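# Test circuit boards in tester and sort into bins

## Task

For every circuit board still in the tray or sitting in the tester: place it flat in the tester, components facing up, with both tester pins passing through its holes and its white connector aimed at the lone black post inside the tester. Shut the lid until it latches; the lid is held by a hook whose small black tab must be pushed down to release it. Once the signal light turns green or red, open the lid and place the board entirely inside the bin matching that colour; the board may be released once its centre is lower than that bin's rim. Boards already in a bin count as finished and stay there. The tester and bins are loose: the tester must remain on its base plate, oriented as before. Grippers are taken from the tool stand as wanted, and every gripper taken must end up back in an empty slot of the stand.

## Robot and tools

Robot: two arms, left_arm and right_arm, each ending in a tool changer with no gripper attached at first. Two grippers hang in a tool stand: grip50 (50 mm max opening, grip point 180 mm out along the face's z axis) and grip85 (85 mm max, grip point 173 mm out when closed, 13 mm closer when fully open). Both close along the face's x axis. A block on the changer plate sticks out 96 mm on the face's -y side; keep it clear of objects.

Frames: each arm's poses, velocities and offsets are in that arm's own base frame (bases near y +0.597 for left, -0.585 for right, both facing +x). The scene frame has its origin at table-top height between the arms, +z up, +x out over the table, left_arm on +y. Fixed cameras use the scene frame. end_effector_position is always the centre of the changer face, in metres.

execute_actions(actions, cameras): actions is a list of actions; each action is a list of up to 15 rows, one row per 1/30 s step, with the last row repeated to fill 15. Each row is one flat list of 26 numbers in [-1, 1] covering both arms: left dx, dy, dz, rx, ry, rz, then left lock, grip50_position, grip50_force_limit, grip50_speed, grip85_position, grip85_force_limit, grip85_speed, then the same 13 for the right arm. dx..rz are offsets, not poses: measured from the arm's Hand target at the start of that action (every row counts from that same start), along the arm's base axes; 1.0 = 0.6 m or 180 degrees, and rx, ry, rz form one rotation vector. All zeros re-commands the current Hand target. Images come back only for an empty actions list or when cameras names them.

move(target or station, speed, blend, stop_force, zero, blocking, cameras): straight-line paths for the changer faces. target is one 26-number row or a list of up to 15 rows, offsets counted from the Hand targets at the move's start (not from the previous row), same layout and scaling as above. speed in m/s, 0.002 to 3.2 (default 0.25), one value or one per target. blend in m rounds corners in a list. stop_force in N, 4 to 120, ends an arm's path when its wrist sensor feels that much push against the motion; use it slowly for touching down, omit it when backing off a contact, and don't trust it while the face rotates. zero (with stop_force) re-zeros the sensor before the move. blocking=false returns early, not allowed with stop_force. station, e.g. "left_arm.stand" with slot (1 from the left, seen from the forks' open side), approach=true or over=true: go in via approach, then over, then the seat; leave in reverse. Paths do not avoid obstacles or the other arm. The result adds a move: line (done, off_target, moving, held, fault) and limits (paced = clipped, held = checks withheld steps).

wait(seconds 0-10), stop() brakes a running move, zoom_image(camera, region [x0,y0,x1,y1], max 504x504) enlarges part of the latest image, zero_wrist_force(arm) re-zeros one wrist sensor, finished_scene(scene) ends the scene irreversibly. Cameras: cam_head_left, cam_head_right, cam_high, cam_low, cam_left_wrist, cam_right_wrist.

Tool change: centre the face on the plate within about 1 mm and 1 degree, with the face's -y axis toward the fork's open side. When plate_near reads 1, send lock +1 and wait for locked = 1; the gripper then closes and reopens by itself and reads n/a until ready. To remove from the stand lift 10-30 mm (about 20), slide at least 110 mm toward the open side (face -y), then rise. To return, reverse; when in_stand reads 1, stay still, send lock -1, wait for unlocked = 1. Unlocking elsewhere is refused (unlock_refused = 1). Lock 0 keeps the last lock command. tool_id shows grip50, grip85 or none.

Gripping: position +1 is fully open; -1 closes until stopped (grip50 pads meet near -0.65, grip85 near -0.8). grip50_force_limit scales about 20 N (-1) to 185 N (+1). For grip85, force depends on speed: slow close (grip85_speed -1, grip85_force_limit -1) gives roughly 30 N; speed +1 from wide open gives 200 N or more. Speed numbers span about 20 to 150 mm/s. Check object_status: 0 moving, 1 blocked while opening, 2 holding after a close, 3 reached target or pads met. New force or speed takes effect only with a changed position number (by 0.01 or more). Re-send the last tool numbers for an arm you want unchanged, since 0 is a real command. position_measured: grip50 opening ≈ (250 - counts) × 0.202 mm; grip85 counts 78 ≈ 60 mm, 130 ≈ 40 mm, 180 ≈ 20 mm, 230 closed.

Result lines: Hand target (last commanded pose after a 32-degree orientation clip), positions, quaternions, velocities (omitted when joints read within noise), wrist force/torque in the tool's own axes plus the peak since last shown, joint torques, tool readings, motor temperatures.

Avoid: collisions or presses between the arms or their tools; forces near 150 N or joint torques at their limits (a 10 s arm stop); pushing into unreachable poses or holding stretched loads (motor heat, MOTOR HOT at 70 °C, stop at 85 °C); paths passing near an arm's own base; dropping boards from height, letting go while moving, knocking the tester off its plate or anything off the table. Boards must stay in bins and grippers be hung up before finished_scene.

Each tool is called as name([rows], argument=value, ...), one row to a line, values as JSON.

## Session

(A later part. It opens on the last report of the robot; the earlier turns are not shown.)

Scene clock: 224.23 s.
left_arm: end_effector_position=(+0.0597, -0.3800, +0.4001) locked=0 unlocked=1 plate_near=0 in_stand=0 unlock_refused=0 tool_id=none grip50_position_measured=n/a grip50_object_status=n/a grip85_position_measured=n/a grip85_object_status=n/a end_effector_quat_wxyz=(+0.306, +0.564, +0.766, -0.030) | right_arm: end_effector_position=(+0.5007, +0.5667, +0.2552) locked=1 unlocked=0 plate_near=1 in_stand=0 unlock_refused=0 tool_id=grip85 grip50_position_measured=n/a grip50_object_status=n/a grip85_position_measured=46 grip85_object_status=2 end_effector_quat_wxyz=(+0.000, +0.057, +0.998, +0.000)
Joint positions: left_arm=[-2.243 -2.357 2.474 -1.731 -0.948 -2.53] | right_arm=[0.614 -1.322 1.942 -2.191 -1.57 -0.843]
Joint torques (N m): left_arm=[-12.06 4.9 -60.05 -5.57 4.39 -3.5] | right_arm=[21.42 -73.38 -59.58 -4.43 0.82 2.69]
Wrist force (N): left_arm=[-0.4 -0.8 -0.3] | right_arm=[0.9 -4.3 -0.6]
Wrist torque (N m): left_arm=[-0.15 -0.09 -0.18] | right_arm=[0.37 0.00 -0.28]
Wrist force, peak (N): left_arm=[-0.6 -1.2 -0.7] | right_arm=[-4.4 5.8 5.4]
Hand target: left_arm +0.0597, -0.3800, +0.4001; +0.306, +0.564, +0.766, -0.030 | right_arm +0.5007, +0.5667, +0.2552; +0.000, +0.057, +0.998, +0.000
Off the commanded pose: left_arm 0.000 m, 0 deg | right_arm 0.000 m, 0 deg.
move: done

move([
  [0,0,0,0,0,0,0,1,1,1,1,1,1,0,-0.0002,0,0,0,0,0,1,1,1,-1,-1,-1],
  [0,0,0,0,0,0,0,1,1,1,1,1,1,0,-0.0002,-0.0095,0,0,0,0,1,1,1,-1,-1,-1],
], speed=0.01, stop_force=9, cameras=["cam_right_wrist", "cam_left_wrist"])

zoom_image(camera="cam_right_wrist", region=[510, 125, 566, 165])

zoom_image(camera="cam_left_wrist", region=[310, 180, 470, 340])

Scene clock: 232.13 s.
left_arm: end_effector_position=(+0.0597, -0.3800, +0.4001) locked=0 unlocked=1 plate_near=0 in_stand=0 unlock_refused=0 tool_id=none grip50_position_measured=n/a grip50_object_status=n/a grip85_position_measured=n/a grip85_object_status=n/a end_effector_quat_wxyz=(+0.306, +0.564, +0.766, -0.030) | right_arm: end_effector_position=(+0.5007, +0.5667, +0.2534) locked=1 unlocked=0 plate_near=1 in_stand=0 unlock_refused=0 tool_id=grip85 grip50_position_measured=n/a grip50_object_status=n/a grip85_position_measured=46 grip85_object_status=2 end_effector_quat_wxyz=(+0.000, +0.057, +0.998, +0.001)
Joint positions: left_arm=[-2.243 -2.357 2.474 -1.731 -0.948 -2.53] | right_arm=[0.615 -1.32 1.944 -2.195 -1.57 -0.843]
Joint torques (N m): left_arm=[-13.75 5 -61.08 -5.51 4.6 -3.5] | right_arm=[1.61 -89.14 -56.67 -3.72 0.78 1.25]
Wrist force (N): left_arm=[-0.3 -0.9 -0.5] | right_arm=[0.8 -5.7 -8.7]
Wrist torque (N m): left_arm=[-0.15 -0.09 -0.18] | right_arm=[0.67 0.10 -0.41]
Wrist force, peak (N): left_arm=[-0.5 -1.3 -0.7] | right_arm=[2.0 -6.8 -14.5]
Hand target: left_arm +0.0597, -0.3800, +0.4001; +0.306, +0.564, +0.766, -0.030 | right_arm +0.5007, +0.5667, +0.2534; +0.000, +0.057, +0.998, +0.001 (not the last commanded pose)
Off the commanded pose: left_arm 0.000 m, 0 deg | right_arm 0.004 m, 0 deg.
move: contact (right_arm); path passed 1 of 2 targets
camera_calibration:
cam_left_wrist: T_world_to_cam=[[-0.154969, 0.844323, -0.512936, 0.543254], [0.6695, 0.471556, 0.573938, -0.0416418], [0.726467, -0.254468, -0.638351, 0.153615], [0, 0, 0, 1]] pos_world=[0.000470993, -0.399955, 0.400615]
cam_right_wrist: T_world_to_cam=[[-0.995021, 0.09799, 0.0181877, 0.444029], [0.098488, 0.938826, 0.330009, -0.613566], [0.0152625, 0.330157, -0.943803, 0.0813169], [0, 0, 0, 1]] pos_world=[0.501006, 0.505674, 0.271154]
Images, in order (width x height): cam_left_wrist 896x504, cam_right_wrist 896x504.

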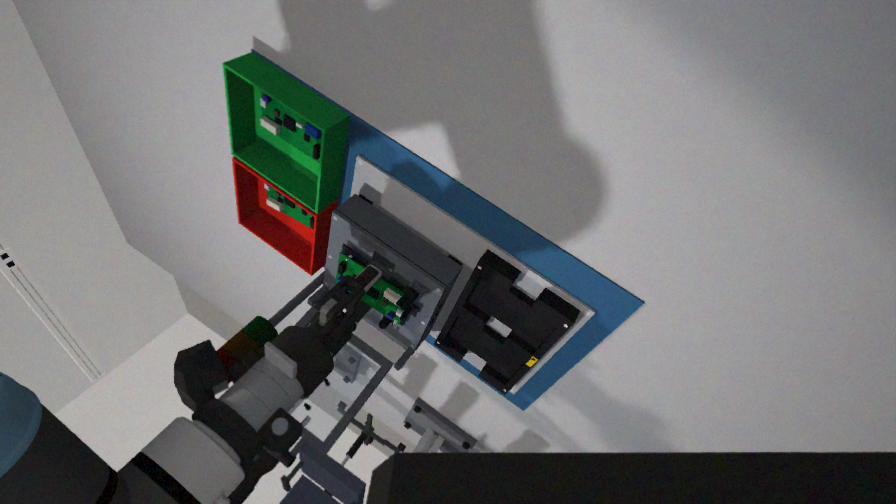

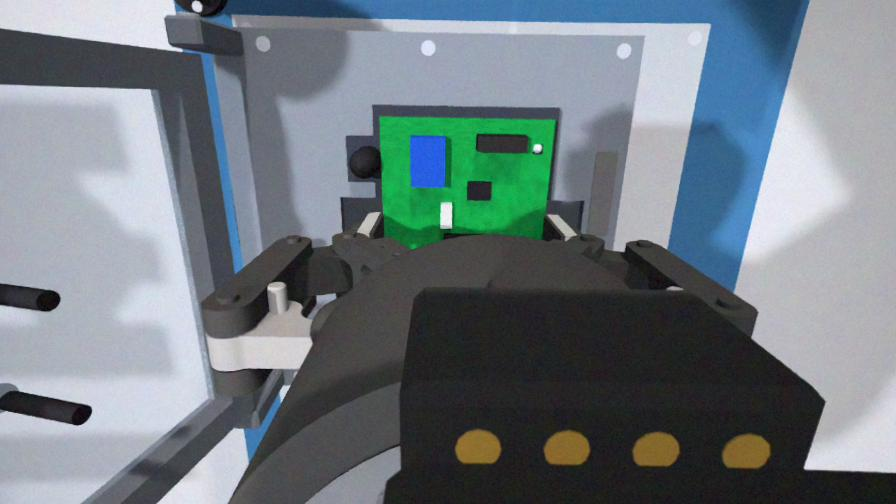

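Scaled by 9.000 from the camera's 896x504 image, which has a finer 1280x720 frame.

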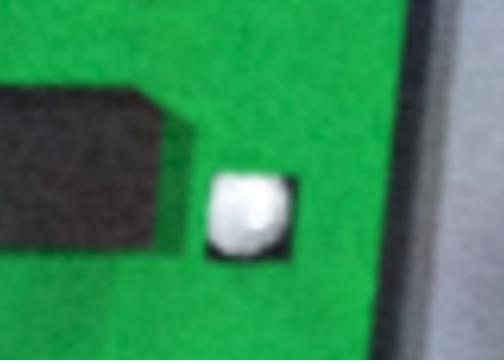

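Scaled by 3.150 from the camera's 896x504 image, which has a finer 1280x720 frame.

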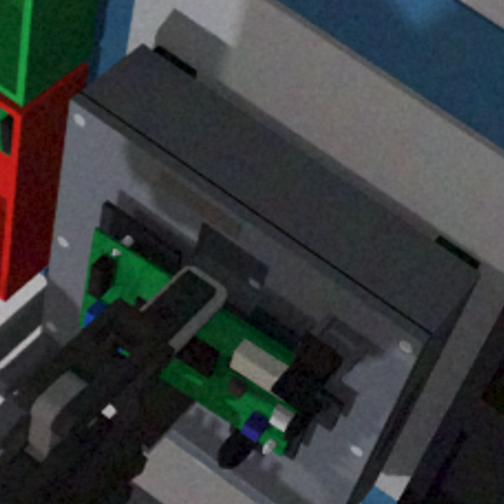

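move([
  [0,0,0,0,0,0,0,1,1,1,1,1,1,0,-0.0007,0.0007,0,0,0,0,1,1,1,-1,-1,-1],
], speed=0.01)

move([
  [0,0,0,0,0,0,0,1,1,1,1,1,1,0,0,-0.0095,0,0,0,0,1,1,1,-1,-1,-1],
], speed=0.008, stop_force=10, cameras=["cam_right_wrist"])

zoom_image(camera="cam_right_wrist", region=[510, 125, 566, 165])

Scene clock: 236.77 s.
left_arm: end_effector_position=(+0.0597, -0.3800, +0.4001) locked=0 unlocked=1 plate_near=0 in_stand=0 unlock_refused=0 tool_id=none grip50_position_measured=n/a grip50_object_status=n/a grip85_position_measured=n/a grip85_object_status=n/a end_effector_quat_wxyz=(+0.306, +0.564, +0.766, -0.030) | right_arm: end_effector_position=(+0.5007, +0.5663, +0.2538) locked=1 unlocked=0 plate_near=1 in_stand=0 unlock_refused=0 tool_id=grip85 grip50_position_measured=n/a grip50_object_status=n/a grip85_position_measured=46 grip85_object_status=2 end_effector_quat_wxyz=(+0.000, +0.057, +0.998, +0.001)
Joint positions: left_arm=[-2.243 -2.357 2.474 -1.731 -0.948 -2.53] | right_arm=[0.614 -1.321 1.944 -2.194 -1.57 -0.843]
Joint torques (N m): left_arm=[-14.06 5.71 -61.17 -6.03 4.58 -3.19] | right_arm=[-18.56 -95.13 -37.26 -2.53 1 -2.69]
Wrist force (N): left_arm=[-0.2 -1.2 -0.7] | right_arm=[-1.1 2.7 1.9]
Wrist torque (N m): left_arm=[-0.17 -0.10 -0.18] | right_arm=[-0.80 -0.28 -0.38]
Wrist force, peak (N): left_arm=[-0.2 -1.3 -0.8] | right_arm=[0.7 -5.8 -9.2]
Hand target: left_arm +0.0597, -0.3800, +0.4001; +0.306, +0.564, +0.766, -0.030 | right_arm +0.5007, +0.5663, +0.2538; +0.000, +0.057, +0.998, +0.001
Off the commanded pose: left_arm 0.000 m, 0 deg | right_arm 0.000 m, 0 deg.
move: done

Scene clock: 238.23 s.
left_arm: end_effector_position=(+0.0597, -0.3800, +0.4001) locked=0 unlocked=1 plate_near=0 in_stand=0 unlock_refused=0 tool_id=none grip50_position_measured=n/a grip50_object_status=n/a grip85_position_measured=n/a grip85_object_status=n/a end_effector_quat_wxyz=(+0.306, +0.564, +0.766, -0.030) | right_arm: end_effector_position=(+0.5007, +0.5663, +0.2508) locked=1 unlocked=0 plate_near=1 in_stand=0 unlock_refused=0 tool_id=grip85 grip50_position_measured=n/a grip50_object_status=n/a grip85_position_measured=46 grip85_object_status=2 end_effector_quat_wxyz=(+0.000, +0.057, +0.998, +0.001)
Joint positions: left_arm=[-2.243 -2.357 2.474 -1.731 -0.948 -2.53] | right_arm=[0.614 -1.318 1.947 -2.2 -1.57 -0.843]
Joint torques (N m): left_arm=[-12.66 5.51 -61.08 -5.61 4.7 -3.37] | right_arm=[-15.39 -87.68 -53.4 -1.96 0.91 -2.42]
Wrist force (N): left_arm=[-0.1 -0.9 -0.9] | right_arm=[0.2 -2.1 -10.6]
Wrist torque (N m): left_arm=[-0.15 -0.11 -0.18] | right_arm=[-0.23 -0.30 -0.30]
Wrist force, peak (N): left_arm=[-0.4 -1.3 -0.7] | right_arm=[2.5 -4.0 -14.7]
Hand target: left_arm +0.0597, -0.3800, +0.4001; +0.306, +0.564, +0.766, -0.030 | right_arm +0.5007, +0.5663, +0.2508; +0.000, +0.057, +0.998, +0.001 (not the last commanded pose)
Off the commanded pose: left_arm 0.000 m, 0 deg | right_arm 0.003 m, 0 deg.
move: contact (right_arm)
camera_calibration:
cam_right_wrist: T_world_to_cam=[[-0.99502, 0.0980186, 0.018103, 0.444133], [0.0984855, 0.938792, 0.330107, -0.612246], [0.0153617, 0.330246, -0.94377, 0.0789246], [0, 0, 0, 1]] pos_world=[0.501006, 0.505174, 0.268553]
Images, in order (width x height): cam_right_wrist 896x504.

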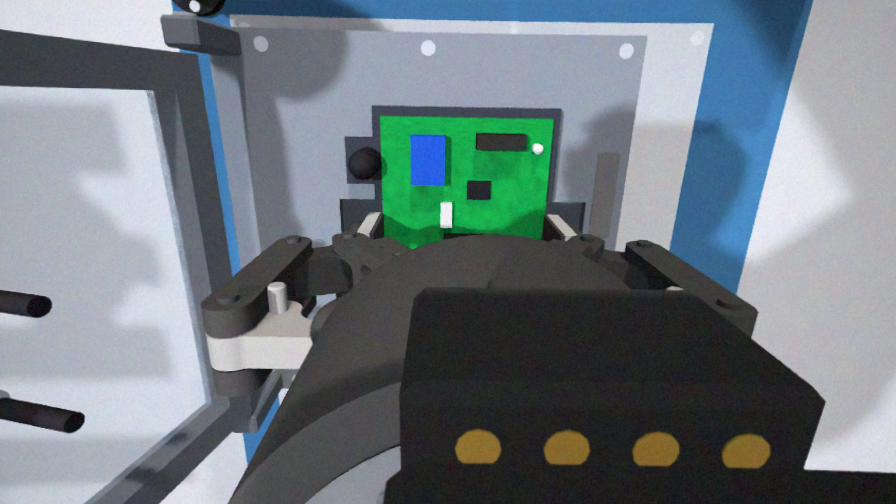

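Scaled by 9.000 from the camera's 896x504 image, which has a finer 1280x720 frame.

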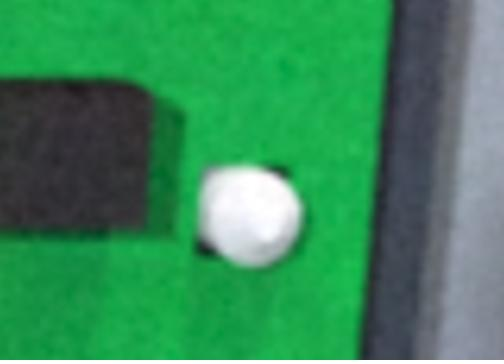

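move([
  [0,0,0,0,0,0,0,1,1,1,1,1,1,0,0,0.0015,0,0,0,0,1,1,1,-1,-1,-1],
], speed=0.01)

move([
  [0,0,0,0,0,0,0,1,1,1,1,1,1,0,0,0,0,0,0,0,1,1,1,0.9,-1,-1],
], cameras=["cam_right_wrist", "cam_left_wrist"])

zoom_image(camera="cam_right_wrist", region=[510, 125, 566, 165])

zoom_image(camera="cam_left_wrist", region=[310, 200, 450, 340])

Scene clock: 242.30 s.
left_arm: end_effector_position=(+0.0597, -0.3800, +0.4001) locked=0 unlocked=1 plate_near=0 in_stand=0 unlock_refused=0 tool_id=none grip50_position_measured=n/a grip50_object_status=n/a grip85_position_measured=n/a grip85_object_status=n/a end_effector_quat_wxyz=(+0.306, +0.564, +0.766, -0.030) | right_arm: end_effector_position=(+0.5007, +0.5663, +0.2517) locked=1 unlocked=0 plate_near=1 in_stand=0 unlock_refused=0 tool_id=grip85 grip50_position_measured=n/a grip50_object_status=n/a grip85_position_measured=46 grip85_object_status=2 end_effector_quat_wxyz=(+0.000, +0.057, +0.998, +0.001)
Joint positions: left_arm=[-2.243 -2.357 2.474 -1.731 -0.948 -2.53] | right_arm=[0.614 -1.319 1.946 -2.198 -1.57 -0.843]
Joint torques (N m): left_arm=[-13.8 4.35 -61.14 -6.18 4.59 -3.42] | right_arm=[-9.51 -96.68 -56.88 -2.24 0.69 -2.2]
Wrist force (N): left_arm=[-0.3 -1.0 -0.7] | right_arm=[-3.0 2.1 3.6]
Wrist torque (N m): left_arm=[-0.15 -0.09 -0.19] | right_arm=[-0.83 -0.72 -0.38]
Wrist force, peak (N): left_arm=[-0.5 -1.1 -1.3] | right_arm=[0.2 -2.2 -11.0]
Hand target: left_arm +0.0597, -0.3800, +0.4001; +0.306, +0.564, +0.766, -0.030 | right_arm +0.5007, +0.5663, +0.2517; +0.000, +0.057, +0.998, +0.001
Off the commanded pose: left_arm 0.000 m, 0 deg | right_arm 0.000 m, 0 deg.
move: done

Scene clock: 243.17 s.
left_arm: end_effector_position=(+0.0597, -0.3800, +0.4001) locked=0 unlocked=1 plate_near=0 in_stand=0 unlock_refused=0 tool_id=none grip50_position_measured=n/a grip50_object_status=n/a grip85_position_measured=n/a grip85_object_status=n/a end_effector_quat_wxyz=(+0.306, +0.564, +0.766, -0.030) | right_arm: end_effector_position=(+0.5007, +0.5663, +0.2517) locked=1 unlocked=0 plate_near=1 in_stand=0 unlock_refused=0 tool_id=grip85 grip50_position_measured=n/a grip50_object_status=n/a grip85_position_measured=16 grip85_object_status=3 end_effector_quat_wxyz=(+0.000, +0.057, +0.998, +0.001)
Joint positions: left_arm=[-2.243 -2.357 2.474 -1.731 -0.948 -2.53] | right_arm=[0.614 -1.319 1.946 -2.198 -1.57 -0.843]
Joint torques (N m): left_arm=[-14.85 4.54 -61.83 -6.29 4.52 -3.35] | right_arm=[-8.37 -96.8 -55.02 -9.88 0.86 -2.08]
Wrist force (N): left_arm=[-0.3 -1.2 -0.6] | right_arm=[0.6 -1.5 1.5]
Wrist torque (N m): left_arm=[-0.17 -0.09 -0.18] | right_arm=[-0.22 -0.03 -0.23]
Wrist force, peak (N): left_arm=[-0.1 -1.3 -0.6] | right_arm=[-3.5 2.2 3.3]
Hand target: left_arm +0.0597, -0.3800, +0.4001; +0.306, +0.564, +0.766, -0.030 | right_arm +0.5007, +0.5663, +0.2517; +0.000, +0.057, +0.998, +0.001
Off the commanded pose: left_arm 0.000 m, 0 deg | right_arm 0.000 m, 0 deg.
move: done
camera_calibration:
cam_left_wrist: T_world_to_cam=[[-0.154969, 0.844323, -0.512936, 0.543254], [0.6695, 0.471556, 0.573938, -0.0416418], [0.726467, -0.254468, -0.638351, 0.153615], [0, 0, 0, 1]] pos_world=[0.000470993, -0.399955, 0.400615]
cam_right_wrist: T_world_to_cam=[[-0.995021, 0.09799, 0.0181877, 0.444109], [0.098488, 0.938826, 0.330009, -0.612536], [0.0152625, 0.330157, -0.943803, 0.0798775], [0, 0, 0, 1]] pos_world=[0.501006, 0.505174, 0.269454]
Images, in order (width x height): cam_left_wrist 896x504, cam_right_wrist 896x504.

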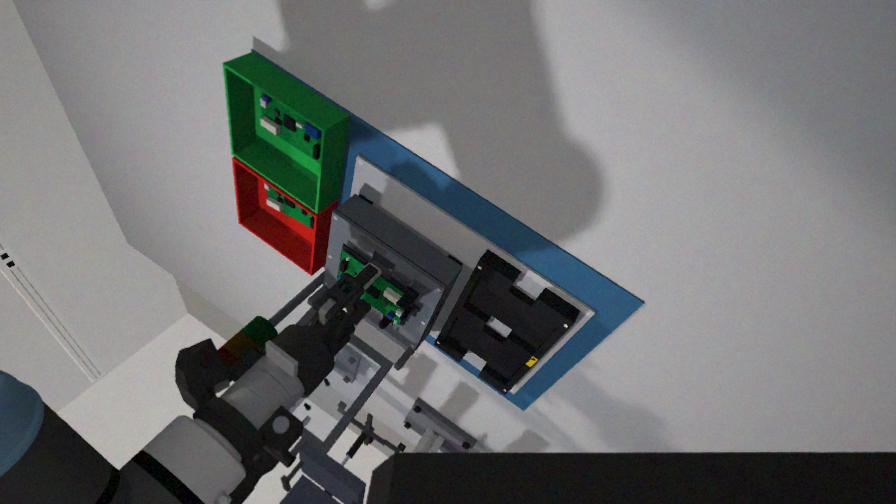

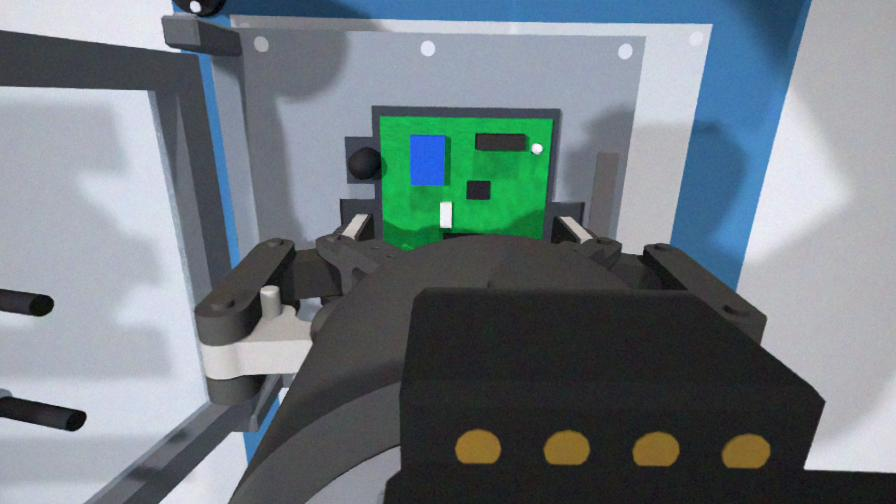

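Scaled by 9.000 from the camera's 896x504 image, which has a finer 1280x720 frame.

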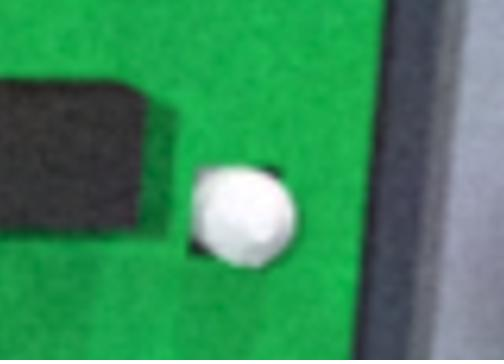

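Scaled by 3.600 from the camera's 896x504 image, which has a finer 1280x720 frame.

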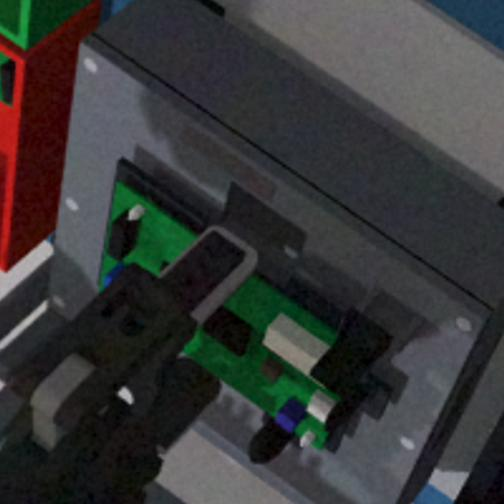

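move([
  [0,0,0,0,0,0,0,1,1,1,1,1,1,0,0,0.1,0,0,0,0,1,1,1,0.9,-1,-1],
  [0,0,0,0,0,0,0,1,1,1,1,1,1,0,0,0.464,0,0,0,0,1,1,1,0.9,-1,-1],
], speed=[0.06, 0.25], blend=0.01)

move([
  [0,0,0,0,0,0,0,1,1,1,1,1,1,0.2438,-0.0337,0,0,0,0,0,1,1,1,0,-1,-1],
], speed=0.25, cameras=["cam_right_wrist"])

zoom_image(camera="cam_right_wrist", region=[360, 90, 660, 250])

Scene clock: 253.23 s.
left_arm: end_effector_position=(+0.0597, -0.3800, +0.4001) locked=0 unlocked=1 plate_near=0 in_stand=0 unlock_refused=0 tool_id=none grip50_position_measured=n/a grip50_object_status=n/a grip85_position_measured=n/a grip85_object_status=n/a end_effector_quat_wxyz=(+0.306, +0.564, +0.766, -0.030) | right_arm: end_effector_position=(+0.5007, +0.5663, +0.5300) locked=1 unlocked=0 plate_near=1 in_stand=0 unlock_refused=0 tool_id=grip85 grip50_position_measured=n/a grip50_object_status=n/a grip85_position_measured=16 grip85_object_status=3 end_effector_quat_wxyz=(+0.000, +0.057, +0.998, +0.001)
Joint positions: left_arm=[-2.243 -2.357 2.474 -1.731 -0.948 -2.53] | right_arm=[0.614 -1.491 1.622 -1.702 -1.57 -0.843]
Joint torques (N m): left_arm=[-14.39 4.39 -60.63 -5.89 4.42 -3.13] | right_arm=[5.42 -74.83 -64.1 -7.65 -0.53 -0.62]
Wrist force (N): left_arm=[0.1 -1.1 -0.8] | right_arm=[0.3 -1.2 1.3]
Wrist torque (N m): left_arm=[-0.17 -0.12 -0.18] | right_arm=[-0.17 -0.03 -0.19]
Wrist force, peak (N): left_arm=[-0.4 -1.3 -0.7] | right_arm=[0.8 -1.5 8.8]
Hand target: left_arm +0.0597, -0.3800, +0.4001; +0.306, +0.564, +0.766, -0.030 | right_arm +0.5007, +0.5663, +0.5301; +0.000, +0.057, +0.998, +0.001
Off the commanded pose: left_arm 0.000 m, 0 deg | right_arm 0.000 m, 0 deg.
move: done

Scene clock: 255.70 s.
left_arm: end_effector_position=(+0.0597, -0.3800, +0.4001) locked=0 unlocked=1 plate_near=0 in_stand=0 unlock_refused=0 tool_id=none grip50_position_measured=n/a grip50_object_status=n/a grip85_position_measured=n/a grip85_object_status=n/a end_effector_quat_wxyz=(+0.306, +0.564, +0.766, -0.030) | right_arm: end_effector_position=(+0.6470, +0.5461, +0.5301) locked=1 unlocked=0 plate_near=1 in_stand=0 unlock_refused=0 tool_id=grip85 grip50_position_measured=n/a grip50_object_status=n/a grip85_position_measured=129 grip85_object_status=3 end_effector_quat_wxyz=(+0.000, +0.057, +0.998, +0.001)
Joint positions: left_arm=[-2.243 -2.357 2.474 -1.731 -0.948 -2.53] | right_arm=[0.494 -1.34 1.445 -1.676 -1.57 -0.964]
Joint torques (N m): left_arm=[-10.59 5.21 -61.65 -6.24 5.17 -3.1] | right_arm=[19.35 -83.08 -68.2 -11.08 1.17 1.28]
Wrist force (N): left_arm=[-0.3 -1.1 -0.6] | right_arm=[0.4 -1.1 1.6]
Wrist torque (N m): left_arm=[-0.17 -0.09 -0.18] | right_arm=[-0.15 -0.06 -0.22]
Wrist force, peak (N): left_arm=[-0.4 -1.4 -0.3] | right_arm=[8.6 -0.9 1.1]
Hand target: left_arm +0.0597, -0.3800, +0.4001; +0.306, +0.564, +0.766, -0.030 | right_arm +0.6470, +0.5461, +0.5301; +0.000, +0.057, +0.998, +0.001
Off the commanded pose: left_arm 0.000 m, 0 deg | right_arm 0.000 m, 0 deg.
move: done
camera_calibration:
cam_right_wrist: T_world_to_cam=[[-0.99502, 0.0980186, 0.018103, 0.586629], [0.0984855, 0.938792, 0.330107, -0.69989], [0.0153617, 0.330246, -0.94377, 0.346943], [0, 0, 0, 1]] pos_world=[0.647306, 0.484974, 0.547853]
Images, in order (width x height): cam_right_wrist 896x504.

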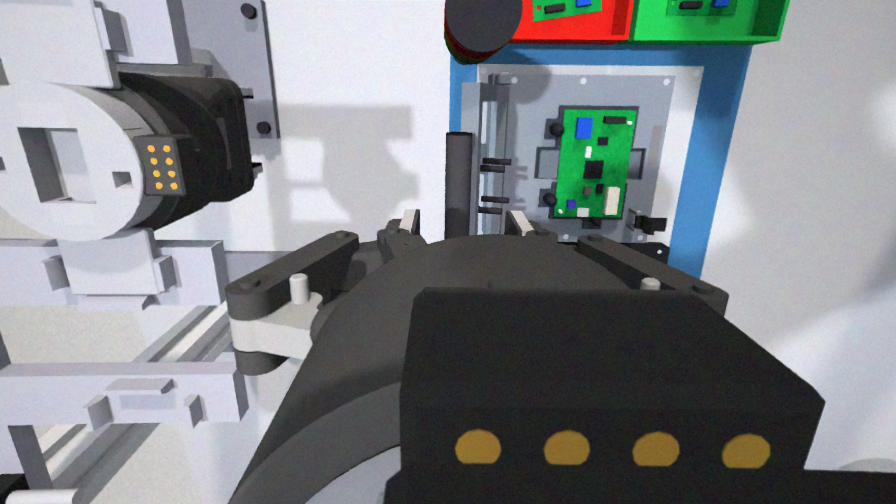

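Scaled by 1.680 from the camera's 896x504 image, which has a finer 1280x720 frame.

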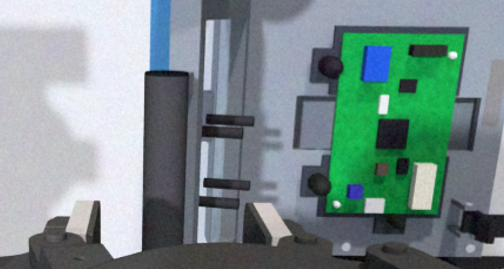

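move([
  [0,0,0,0,0,0,0,1,1,1,1,1,1,-0.0005,0,-0.129,0,0,0,0,1,1,1,0,-1,-1],
], speed=0.08, stop_force=10, cameras=["cam_right_wrist", "cam_low"])

zoom_image(camera="cam_right_wrist", region=[360, 100, 560, 250])

zoom_image(camera="cam_low", region=[400, 60, 620, 240])

Scene clock: 263.90 s.
left_arm: end_effector_position=(+0.0597, -0.3800, +0.4001) locked=0 unlocked=1 plate_near=0 in_stand=0 unlock_refused=0 tool_id=none grip50_position_measured=n/a grip50_object_status=n/a grip85_position_measured=n/a grip85_object_status=n/a end_effector_quat_wxyz=(+0.306, +0.564, +0.766, -0.030) | right_arm: end_effector_position=(+0.6467, +0.5461, +0.4527) locked=1 unlocked=0 plate_near=1 in_stand=0 unlock_refused=0 tool_id=grip85 grip50_position_measured=n/a grip50_object_status=n/a grip85_position_measured=129 grip85_object_status=3 end_effector_quat_wxyz=(+0.000, +0.057, +0.998, +0.001)
Joint positions: left_arm=[-2.243 -2.357 2.474 -1.731 -0.948 -2.53] | right_arm=[0.494 -1.319 1.556 -1.808 -1.57 -0.964]
Joint torques (N m): left_arm=[-12.58 6.11 -60.55 -6.85 4.4 -3.18] | right_arm=[18.75 -107.13 -68.41 -3.48 0.55 2.59]
Wrist force (N): left_arm=[-0.2 -1.2 -0.8] | right_arm=[0.4 -1.3 1.2]
Wrist torque (N m): left_arm=[-0.17 -0.10 -0.18] | right_arm=[-0.21 -0.01 -0.26]
Wrist force, peak (N): left_arm=[-0.3 -1.3 -0.9] | right_arm=[0.2 -1.5 5.7]
Hand target: left_arm +0.0597, -0.3800, +0.4001; +0.306, +0.564, +0.766, -0.030 | right_arm +0.6467, +0.5461, +0.4527; +0.000, +0.057, +0.998, +0.001
Off the commanded pose: left_arm 0.000 m, 0 deg | right_arm 0.000 m, 0 deg.
move: done
camera_calibration:
cam_right_wrist: T_world_to_cam=[[-0.99502, 0.0980186, 0.018103, 0.587731], [0.0984855, 0.938792, 0.330107, -0.67431], [0.0153617, 0.330246, -0.94377, 0.2739], [0, 0, 0, 1]] pos_world=[0.647006, 0.484974, 0.470453]
Images, in order (width x height): cam_low 896x504, cam_right_wrist 896x504.

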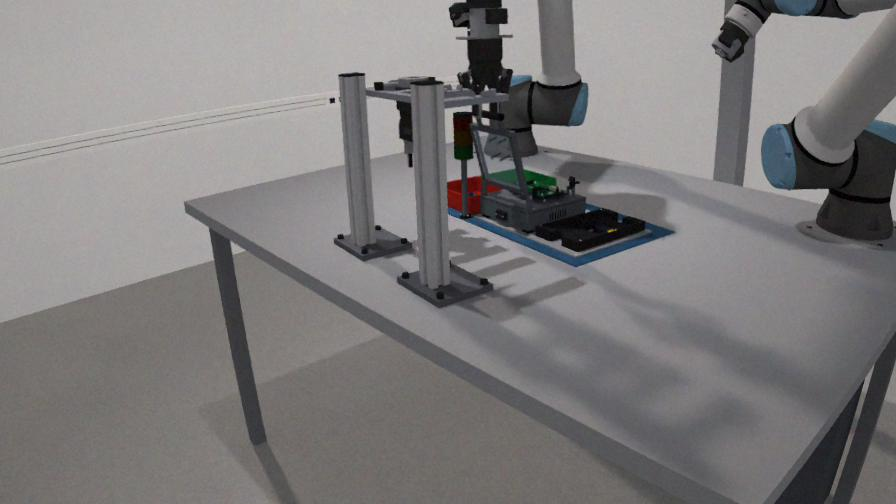

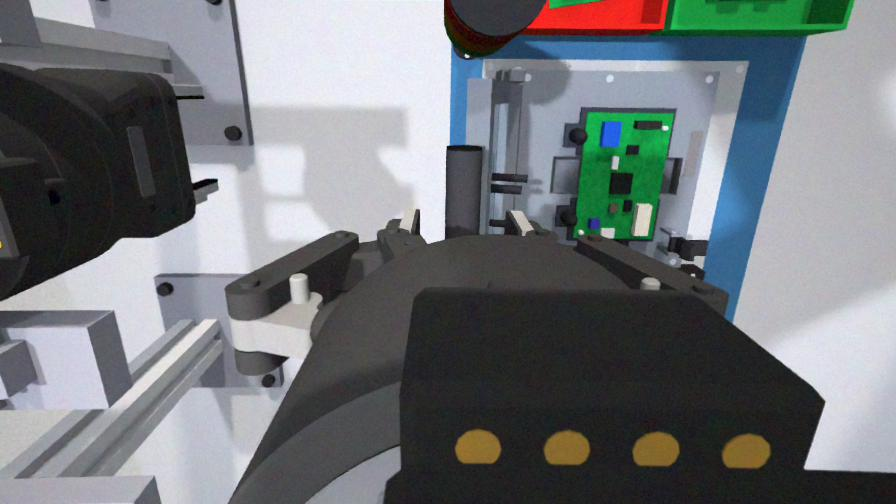

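Scaled by 2.520 from the camera's 896x504 image, which has a finer 1280x720 frame.

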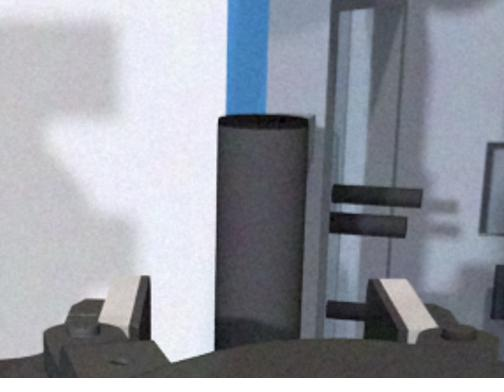

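Scaled by 2.291 from the camera's 896x504 image, which has a finer 1280x720 frame.

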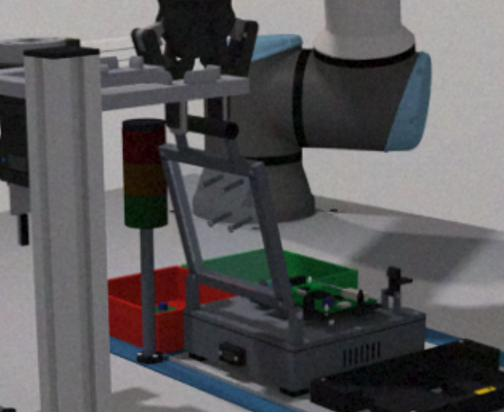

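move([
  [0,0,0,0,0,0,0,1,1,1,1,1,1,0,0,0,0,0,0,0,1,1,1,-1,-1,-1],
])

Scene clock: 267.83 s.
left_arm: end_effector_position=(+0.0597, -0.3800, +0.4001) locked=0 unlocked=1 plate_near=0 in_stand=0 unlock_refused=0 tool_id=none grip50_position_measured=n/a grip50_object_status=n/a grip85_position_measured=n/a grip85_object_status=n/a end_effector_quat_wxyz=(+0.306, +0.564, +0.766, -0.030) | right_arm: end_effector_position=(+0.6467, +0.5461, +0.4527) locked=1 unlocked=0 plate_near=1 in_stand=0 unlock_refused=0 tool_id=grip85 grip50_position_measured=n/a grip50_object_status=n/a grip85_position_measured=192 grip85_object_status=2 end_effector_quat_wxyz=(+0.000, +0.057, +0.998, +0.001)
Joint positions: left_arm=[-2.243 -2.357 2.474 -1.731 -0.948 -2.53] | right_arm=[0.494 -1.319 1.556 -1.808 -1.57 -0.964]
Joint torques (N m): left_arm=[-11.4 6.85 -61.29 -6.92 4.56 -2.95] | right_arm=[15.29 -102.03 -63.08 -3.48 0.59 1.45]
Wrist force (N): left_arm=[-0.6 -1.4 -0.5] | right_arm=[-2.7 -2.6 -1.3]
Wrist torque (N m): left_arm=[-0.19 -0.07 -0.19] | right_arm=[-0.02 -0.58 -0.25]
Wrist force, peak (N): left_arm=[0.0 -1.3 -0.9] | right_arm=[-3.1 -2.3 -1.8]
Hand target: left_arm +0.0597, -0.3800, +0.4001; +0.306, +0.564, +0.766, -0.030 | right_arm +0.6467, +0.5461, +0.4527; +0.000, +0.057, +0.998, +0.001
Off the commanded pose: left_arm 0.000 m, 0 deg | right_arm 0.000 m, 0 deg.
move: done

move([
  [0,0,0,0,0,0,0,1,1,1,1,1,1,-0.0250,0.0033,0.0070,0,0,0,0,1,1,1,-1,-1,-1],
  [0,0,0,0,0,0,0,1,1,1,1,1,1,-0.0540,0.0071,0.0122,0,0,0,0,1,1,1,-1,-1,-1],
  [0,0,0,0,0,0,0,1,1,1,1,1,1,-0.0884,0.0116,0.0143,0,0,0,0,1,1,1,-1,-1,-1],
], speed=0.06, blend=0.004)

Scene clock: 283.13 s.
left_arm: end_effector_position=(+0.0597, -0.3800, +0.4001) locked=0 unlocked=1 plate_near=0 in_stand=0 unlock_refused=0 tool_id=none grip50_position_measured=n/a grip50_object_status=n/a grip85_position_measured=n/a grip85_object_status=n/a end_effector_quat_wxyz=(+0.306, +0.564, +0.766, -0.030) | right_arm: end_effector_position=(+0.5933, +0.5531, +0.4612) locked=1 unlocked=0 plate_near=1 in_stand=0 unlock_refused=0 tool_id=grip85 grip50_position_measured=n/a grip50_object_status=n/a grip85_position_measured=192 grip85_object_status=2 end_effector_quat_wxyz=(+0.000, +0.057, +0.998, +0.001)
Joint positions: left_arm=[-2.243 -2.357 2.474 -1.731 -0.948 -2.53] | right_arm=[0.534 -1.379 1.616 -1.807 -1.57 -0.924]
Joint torques (N m): left_arm=[-12.5 3.67 -61.19 -6.4 4.7 -3.24] | right_arm=[-16.69 -75.75 -71.01 -11.63 0.81 -2.05]
Wrist force (N): left_arm=[-0.2 -0.9 -0.8] | right_arm=[2.8 -8.5 1.3]
Wrist torque (N m): left_arm=[-0.15 -0.09 -0.19] | right_arm=[1.21 0.15 -0.21]
Wrist force, peak (N): left_arm=[-0.1 -1.4 -0.7] | right_arm=[-1.6 -7.0 6.9]
Hand target: left_arm +0.0597, -0.3800, +0.4001; +0.306, +0.564, +0.766, -0.030 | right_arm +0.5936, +0.5530, +0.4613; +0.000, +0.057, +0.998, +0.001
Off the commanded pose: left_arm 0.000 m, 0 deg | right_arm 0.000 m, 0 deg.
move: done

move([
  [0,0,0,0,0,0,0,1,1,1,1,1,1,-0.0344,0.0024,-0.0022,0,0,0,0,1,1,1,-1,-1,-1],
  [0,0,0,0,0,0,0,1,1,1,1,1,1,-0.0730,0.0069,-0.0097,0,0,0,0,1,1,1,-1,-1,-1],
  [0,0,0,0,0,0,0,1,1,1,1,1,1,-0.1058,0.0107,-0.0207,0,0,0,0,1,1,1,-1,-1,-1],
  [0,0,0,0,0,0,0,1,1,1,1,1,1,-0.1412,0.0148,-0.0380,0,0,0,0,1,1,1,-1,-1,-1],
  [0,0,0,0,0,0,0,1,1,1,1,1,1,-0.1738,0.0185,-0.0602,0,0,0,0,1,1,1,-1,-1,-1],
  [0,0,0,0,0,0,0,1,1,1,1,1,1,-0.1996,0.0215,-0.0832,0,0,0,0,1,1,1,-1,-1,-1],
], speed=0.07, blend=0.004)

Scene clock: 291.93 s.
left_arm: end_effector_position=(+0.0597, -0.3800, +0.4001) locked=0 unlocked=1 plate_near=0 in_stand=0 unlock_refused=0 tool_id=none grip50_position_measured=n/a grip50_object_status=n/a grip85_position_measured=n/a grip85_object_status=n/a end_effector_quat_wxyz=(+0.306, +0.564, +0.766, -0.030) | right_arm: end_effector_position=(+0.4737, +0.5660, +0.4113) locked=1 unlocked=0 plate_near=1 in_stand=0 unlock_refused=0 tool_id=grip85 grip50_position_measured=n/a grip50_object_status=n/a grip85_position_measured=192 grip85_object_status=2 end_effector_quat_wxyz=(+0.000, +0.057, +0.998, +0.001)
Joint positions: left_arm=[-2.243 -2.357 2.474 -1.731 -0.948 -2.53] | right_arm=[0.635 -1.474 1.817 -1.914 -1.57 -0.822]
Joint torques (N m): left_arm=[-10.52 4.34 -61.14 -6.53 4.53 -2.95] | right_arm=[-15.21 -69.74 -71.05 -3.65 -0.4 -2.75]
Wrist force (N): left_arm=[-0.3 -1.2 -0.7] | right_arm=[-0.9 -2.5 6.3]
Wrist torque (N m): left_arm=[-0.17 -0.09 -0.19] | right_arm=[0.10 -0.40 -0.26]
Wrist force, peak (N): left_arm=[-0.1 -1.5 -0.7] | right_arm=[-6.5 -7.6 8.1]
Hand target: left_arm +0.0597, -0.3800, +0.4001; +0.306, +0.564, +0.766, -0.030 | right_arm +0.4739, +0.5659, +0.4113; +0.000, +0.057, +0.998, +0.001
Off the commanded pose: left_arm 0.000 m, 0 deg | right_arm 0.000 m, 0 deg.
move: done

move([
  [0,0,0,0,0,0,0,1,1,1,1,1,1,-0.0258,0.0030,-0.0298,0,0,0,0,1,1,1,-1,-1,-1],
  [0,0,0,0,0,0,0,1,1,1,1,1,1,-0.0448,0.0052,-0.0587,0,0,0,0,1,1,1,-1,-1,-1],
  [0,0,0,0,0,0,0,1,1,1,1,1,1,-0.0623,0.0072,-0.0943,0,0,0,0,1,1,1,-1,-1,-1],
  [0,0,0,0,0,0,0,1,1,1,1,1,1,-0.0737,0.0085,-0.1273,0,0,0,0,1,1,1,-1,-1,-1],
  [0,0,0,0,0,0,0,1,1,1,1,1,1,-0.0803,0.0093,-0.1613,0,0,0,0,1,1,1,-1,-1,-1],
  [0,0,0,0,0,0,0,1,1,1,1,1,1,-0.0839,0.0097,-0.1860,0,0,0,0,1,1,1,-1,-1,-1],
  [0,0,0,0,0,0,0,1,1,1,1,1,1,-0.0849,0.0098,-0.2008,0,0,0,0,1,1,1,-1,-1,-1],
], speed=0.05, blend=0.003, cameras=["cam_right_wrist", "cam_low"])

zoom_image(camera="cam_low", region=[420, 90, 640, 260])

Scene clock: 303.87 s.
left_arm: end_effector_position=(+0.0597, -0.3800, +0.4001) locked=0 unlocked=1 plate_near=0 in_stand=0 unlock_refused=0 tool_id=none grip50_position_measured=n/a grip50_object_status=n/a grip85_position_measured=n/a grip85_object_status=n/a end_effector_quat_wxyz=(+0.306, +0.564, +0.766, -0.030) | right_arm: end_effector_position=(+0.4229, +0.5718, +0.2907) locked=1 unlocked=0 plate_near=1 in_stand=0 unlock_refused=0 tool_id=grip85 grip50_position_measured=n/a grip50_object_status=n/a grip85_position_measured=192 grip85_object_status=2 end_effector_quat_wxyz=(+0.000, +0.057, +0.998, +0.001)
Joint positions: left_arm=[-2.243 -2.357 2.474 -1.731 -0.948 -2.53] | right_arm=[0.686 -1.425 1.997 -2.143 -1.57 -0.771]
Joint torques (N m): left_arm=[-9.82 5.86 -61.03 -6.4 4.62 -2.95] | right_arm=[-0.06 -85.27 -70.65 -9.33 -6.3 2.08]
Wrist force (N): left_arm=[-0.2 -1.3 -0.4] | right_arm=[21.1 -2.7 2.0]
Wrist torque (N m): left_arm=[-0.18 -0.10 -0.18] | right_arm=[0.20 3.42 -0.24]
Wrist force, peak (N): left_arm=[-0.4 -1.3 -1.1] | right_arm=[34.6 -3.4 -7.0]
Hand target: left_arm +0.0597, -0.3800, +0.4001; +0.306, +0.564, +0.766, -0.030 | right_arm +0.4229, +0.5718, +0.2909; +0.000, +0.057, +0.998, +0.001
Off the commanded pose: left_arm 0.000 m, 0 deg | right_arm 0.000 m, 0 deg.
move: done
camera_calibration:
cam_right_wrist: T_world_to_cam=[[-0.995021, 0.097986, 0.0181969, 0.365438], [0.0984858, 0.938795, 0.330098, -0.623012], [0.0152617, 0.330246, -0.943771, 0.11597], [0, 0, 0, 1]] pos_world=[0.423206, 0.510774, 0.308454]
Images, in order (width x height): cam_low 896x504, cam_right_wrist 896x504.

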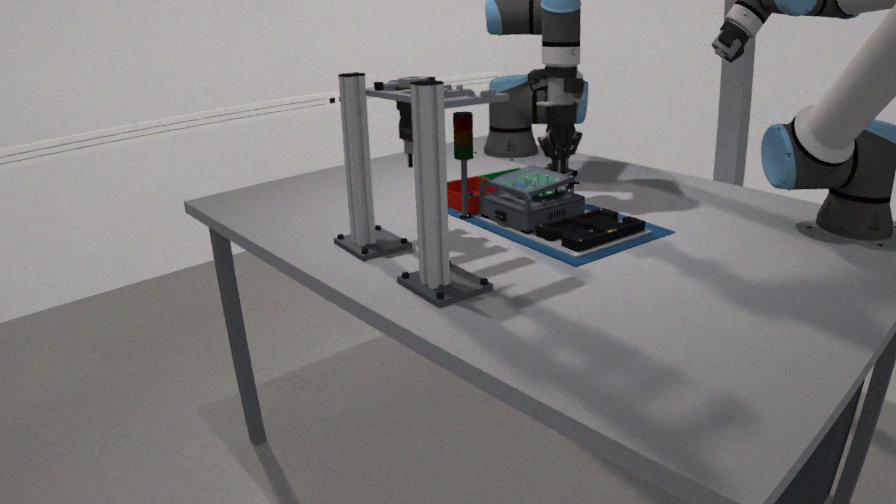

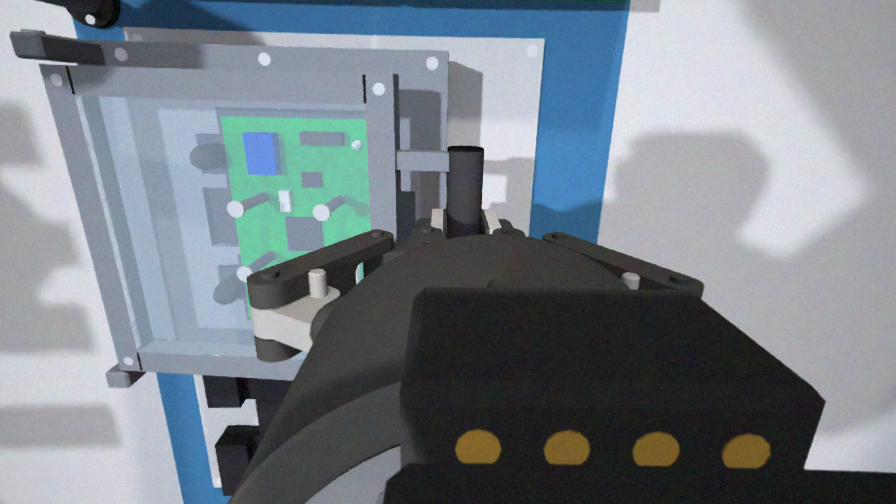

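Scaled by 2.291 from the camera's 896x504 image, which has a finer 1280x720 frame.

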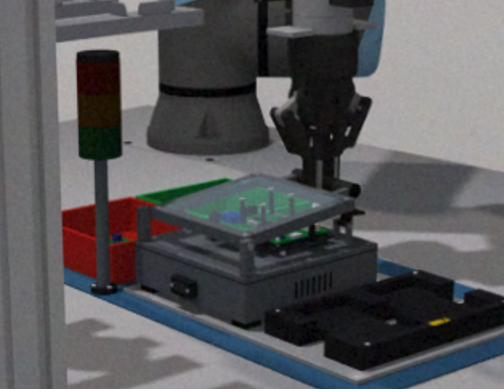

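move([
  [0,0,0,0,0,0,0,1,1,1,1,1,1,-0.0045,0.0005,0,0,0,0,0,1,1,1,-1,-1,-1],
  [0,0,0,0,0,0,0,1,1,1,1,1,1,-0.0045,0.0005,-0.0190,0,0,0,0,1,1,1,-1,-1,-1],
], speed=0.025, blend=0.001)

Scene clock: 307.43 s.
left_arm: end_effector_position=(+0.0597, -0.3800, +0.4001) locked=0 unlocked=1 plate_near=0 in_stand=0 unlock_refused=0 tool_id=none grip50_position_measured=n/a grip50_object_status=n/a grip85_position_measured=n/a grip85_object_status=n/a end_effector_quat_wxyz=(+0.306, +0.564, +0.766, -0.030) | right_arm: end_effector_position=(+0.4202, +0.5721, +0.2793) locked=1 unlocked=0 plate_near=1 in_stand=0 unlock_refused=0 tool_id=grip85 grip50_position_measured=n/a grip50_object_status=n/a grip85_position_measured=192 grip85_object_status=2 end_effector_quat_wxyz=(+0.000, +0.057, +0.998, +0.001)
Joint positions: left_arm=[-2.243 -2.357 2.474 -1.731 -0.948 -2.53] | right_arm=[0.689 -1.416 2.01 -2.165 -1.57 -0.768]
Joint torques (N m): left_arm=[-10 6.31 -61.45 -6.66 4.49 -2.71] | right_arm=[17.39 -81.15 -53.28 -5.14 0.86 -1.98]
Wrist force (N): left_arm=[-0.2 -1.1 -1.0] | right_arm=[6.6 -2.8 -8.4]
Wrist torque (N m): left_arm=[-0.16 -0.09 -0.18] | right_arm=[0.24 0.87 -0.24]
Wrist force, peak (N): left_arm=[-0.4 -1.2 -1.1] | right_arm=[20.6 -2.8 2.7]
Hand target: left_arm +0.0597, -0.3800, +0.4001; +0.306, +0.564, +0.766, -0.030 | right_arm +0.4202, +0.5721, +0.2795; +0.000, +0.057, +0.998, +0.001
Off the commanded pose: left_arm 0.000 m, 0 deg | right_arm 0.000 m, 0 deg.
move: done

move([
  [0,0,0,0,0,0,0,1,1,1,1,1,1,-0.0013,0,0.002,0,0,0,0,1,1,1,-0.25,-1,-1],
], speed=0.02)

move([
  [0,0,0,0,0,0,0,1,1,1,1,1,1,0,0,0.0980,0,0,0,0,1,1,1,-0.25,-1,-1],
], speed=0.06, cameras=["cam_right_wrist"])

Scene clock: 311.73 s.
left_arm: end_effector_position=(+0.0597, -0.3800, +0.4001) locked=0 unlocked=1 plate_near=0 in_stand=0 unlock_refused=0 tool_id=none grip50_position_measured=n/a grip50_object_status=n/a grip85_position_measured=n/a grip85_object_status=n/a end_effector_quat_wxyz=(+0.306, +0.564, +0.766, -0.030) | right_arm: end_effector_position=(+0.4194, +0.5721, +0.2807) locked=1 unlocked=0 plate_near=1 in_stand=0 unlock_refused=0 tool_id=grip85 grip50_position_measured=n/a grip50_object_status=n/a grip85_position_measured=160 grip85_object_status=3 end_effector_quat_wxyz=(+0.000, +0.057, +0.998, +0.001)
Joint positions: left_arm=[-2.243 -2.357 2.474 -1.731 -0.948 -2.53] | right_arm=[0.69 -1.418 2.009 -2.162 -1.57 -0.768]
Joint torques (N m): left_arm=[-10.18 4.9 -61.58 -6.72 4.18 -2.51] | right_arm=[18.65 -78.8 -60.6 -5.24 -1.31 2.33]
Wrist force (N): left_arm=[-0.4 -0.9 -0.7] | right_arm=[1.0 -0.9 1.2]
Wrist torque (N m): left_arm=[-0.15 -0.08 -0.18] | right_arm=[-0.15 -0.08 -0.25]
Wrist force, peak (N): left_arm=[-0.5 -1.3 -1.0] | right_arm=[6.5 -2.6 -7.7]
Hand target: left_arm +0.0597, -0.3800, +0.4001; +0.306, +0.564, +0.766, -0.030 | right_arm +0.4194, +0.5721, +0.2807; +0.000, +0.057, +0.998, +0.001
Off the commanded pose: left_arm 0.000 m, 0 deg | right_arm 0.000 m, 0 deg.
move: done

Scene clock: 313.03 s.
left_arm: end_effector_position=(+0.0597, -0.3800, +0.4001) locked=0 unlocked=1 plate_near=0 in_stand=0 unlock_refused=0 tool_id=none grip50_position_measured=n/a grip50_object_status=n/a grip85_position_measured=n/a grip85_object_status=n/a end_effector_quat_wxyz=(+0.306, +0.564, +0.766, -0.030) | right_arm: end_effector_position=(+0.4195, +0.5721, +0.3396) locked=1 unlocked=0 plate_near=1 in_stand=0 unlock_refused=0 tool_id=grip85 grip50_position_measured=n/a grip50_object_status=n/a grip85_position_measured=160 grip85_object_status=3 end_effector_quat_wxyz=(+0.000, +0.057, +0.998, +0.001) end_effector_velocity=(+0.000, +0.000, -0.003) end_effector_angular_velocity=(+0.000, +0.000, +0.000)
Joint positions: left_arm=[-2.243 -2.357 2.474 -1.731 -0.948 -2.53] | right_arm=[0.69 -1.472 1.951 -2.051 -1.57 -0.768]
Joint velocities: left_arm=[within noise] | right_arm=[0 0.002 0.003 -0.005 0 0]
Joint torques (N m): left_arm=[-11.9 6.65 -61.55 -6.61 4.59 -2.96] | right_arm=[12.79 -64.22 -42.62 -11.15 -1.25 1.39]
Wrist force (N): left_arm=[-0.5 -0.8 -1.1] | right_arm=[1.2 -0.7 1.7]
Wrist torque (N m): left_arm=[-0.14 -0.07 -0.19] | right_arm=[-0.12 -0.12 -0.25]
Wrist force, peak (N): left_arm=[-0.2 -1.3 -1.0] | right_arm=[1.2 -0.5 4.5]
Hand target: left_arm +0.0597, -0.3800, +0.4001; +0.306, +0.564, +0.766, -0.030 | right_arm +0.4194, +0.5721, +0.3395; +0.000, +0.057, +0.998, +0.001
Off the commanded pose: left_arm 0.000 m, 0 deg | right_arm 0.000 m, 0 deg.
move: done
camera_calibration:
cam_right_wrist: T_world_to_cam=[[-0.995019, 0.0980268, 0.0181059, 0.361144], [0.0984942, 0.938791, 0.330107, -0.639138], [0.0153617, 0.330246, -0.94377, 0.162125], [0, 0, 0, 1]] pos_world=[0.419806, 0.511074, 0.357453]
Images, in order (width x height): cam_right_wrist 896x504.

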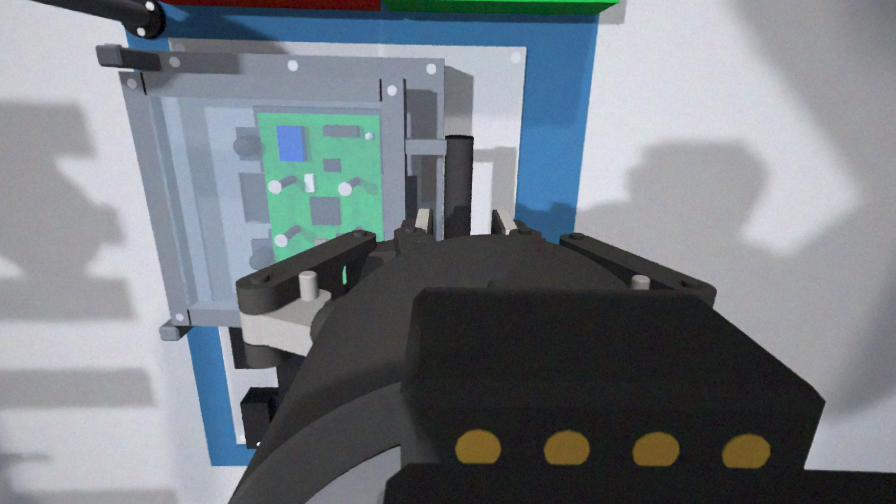

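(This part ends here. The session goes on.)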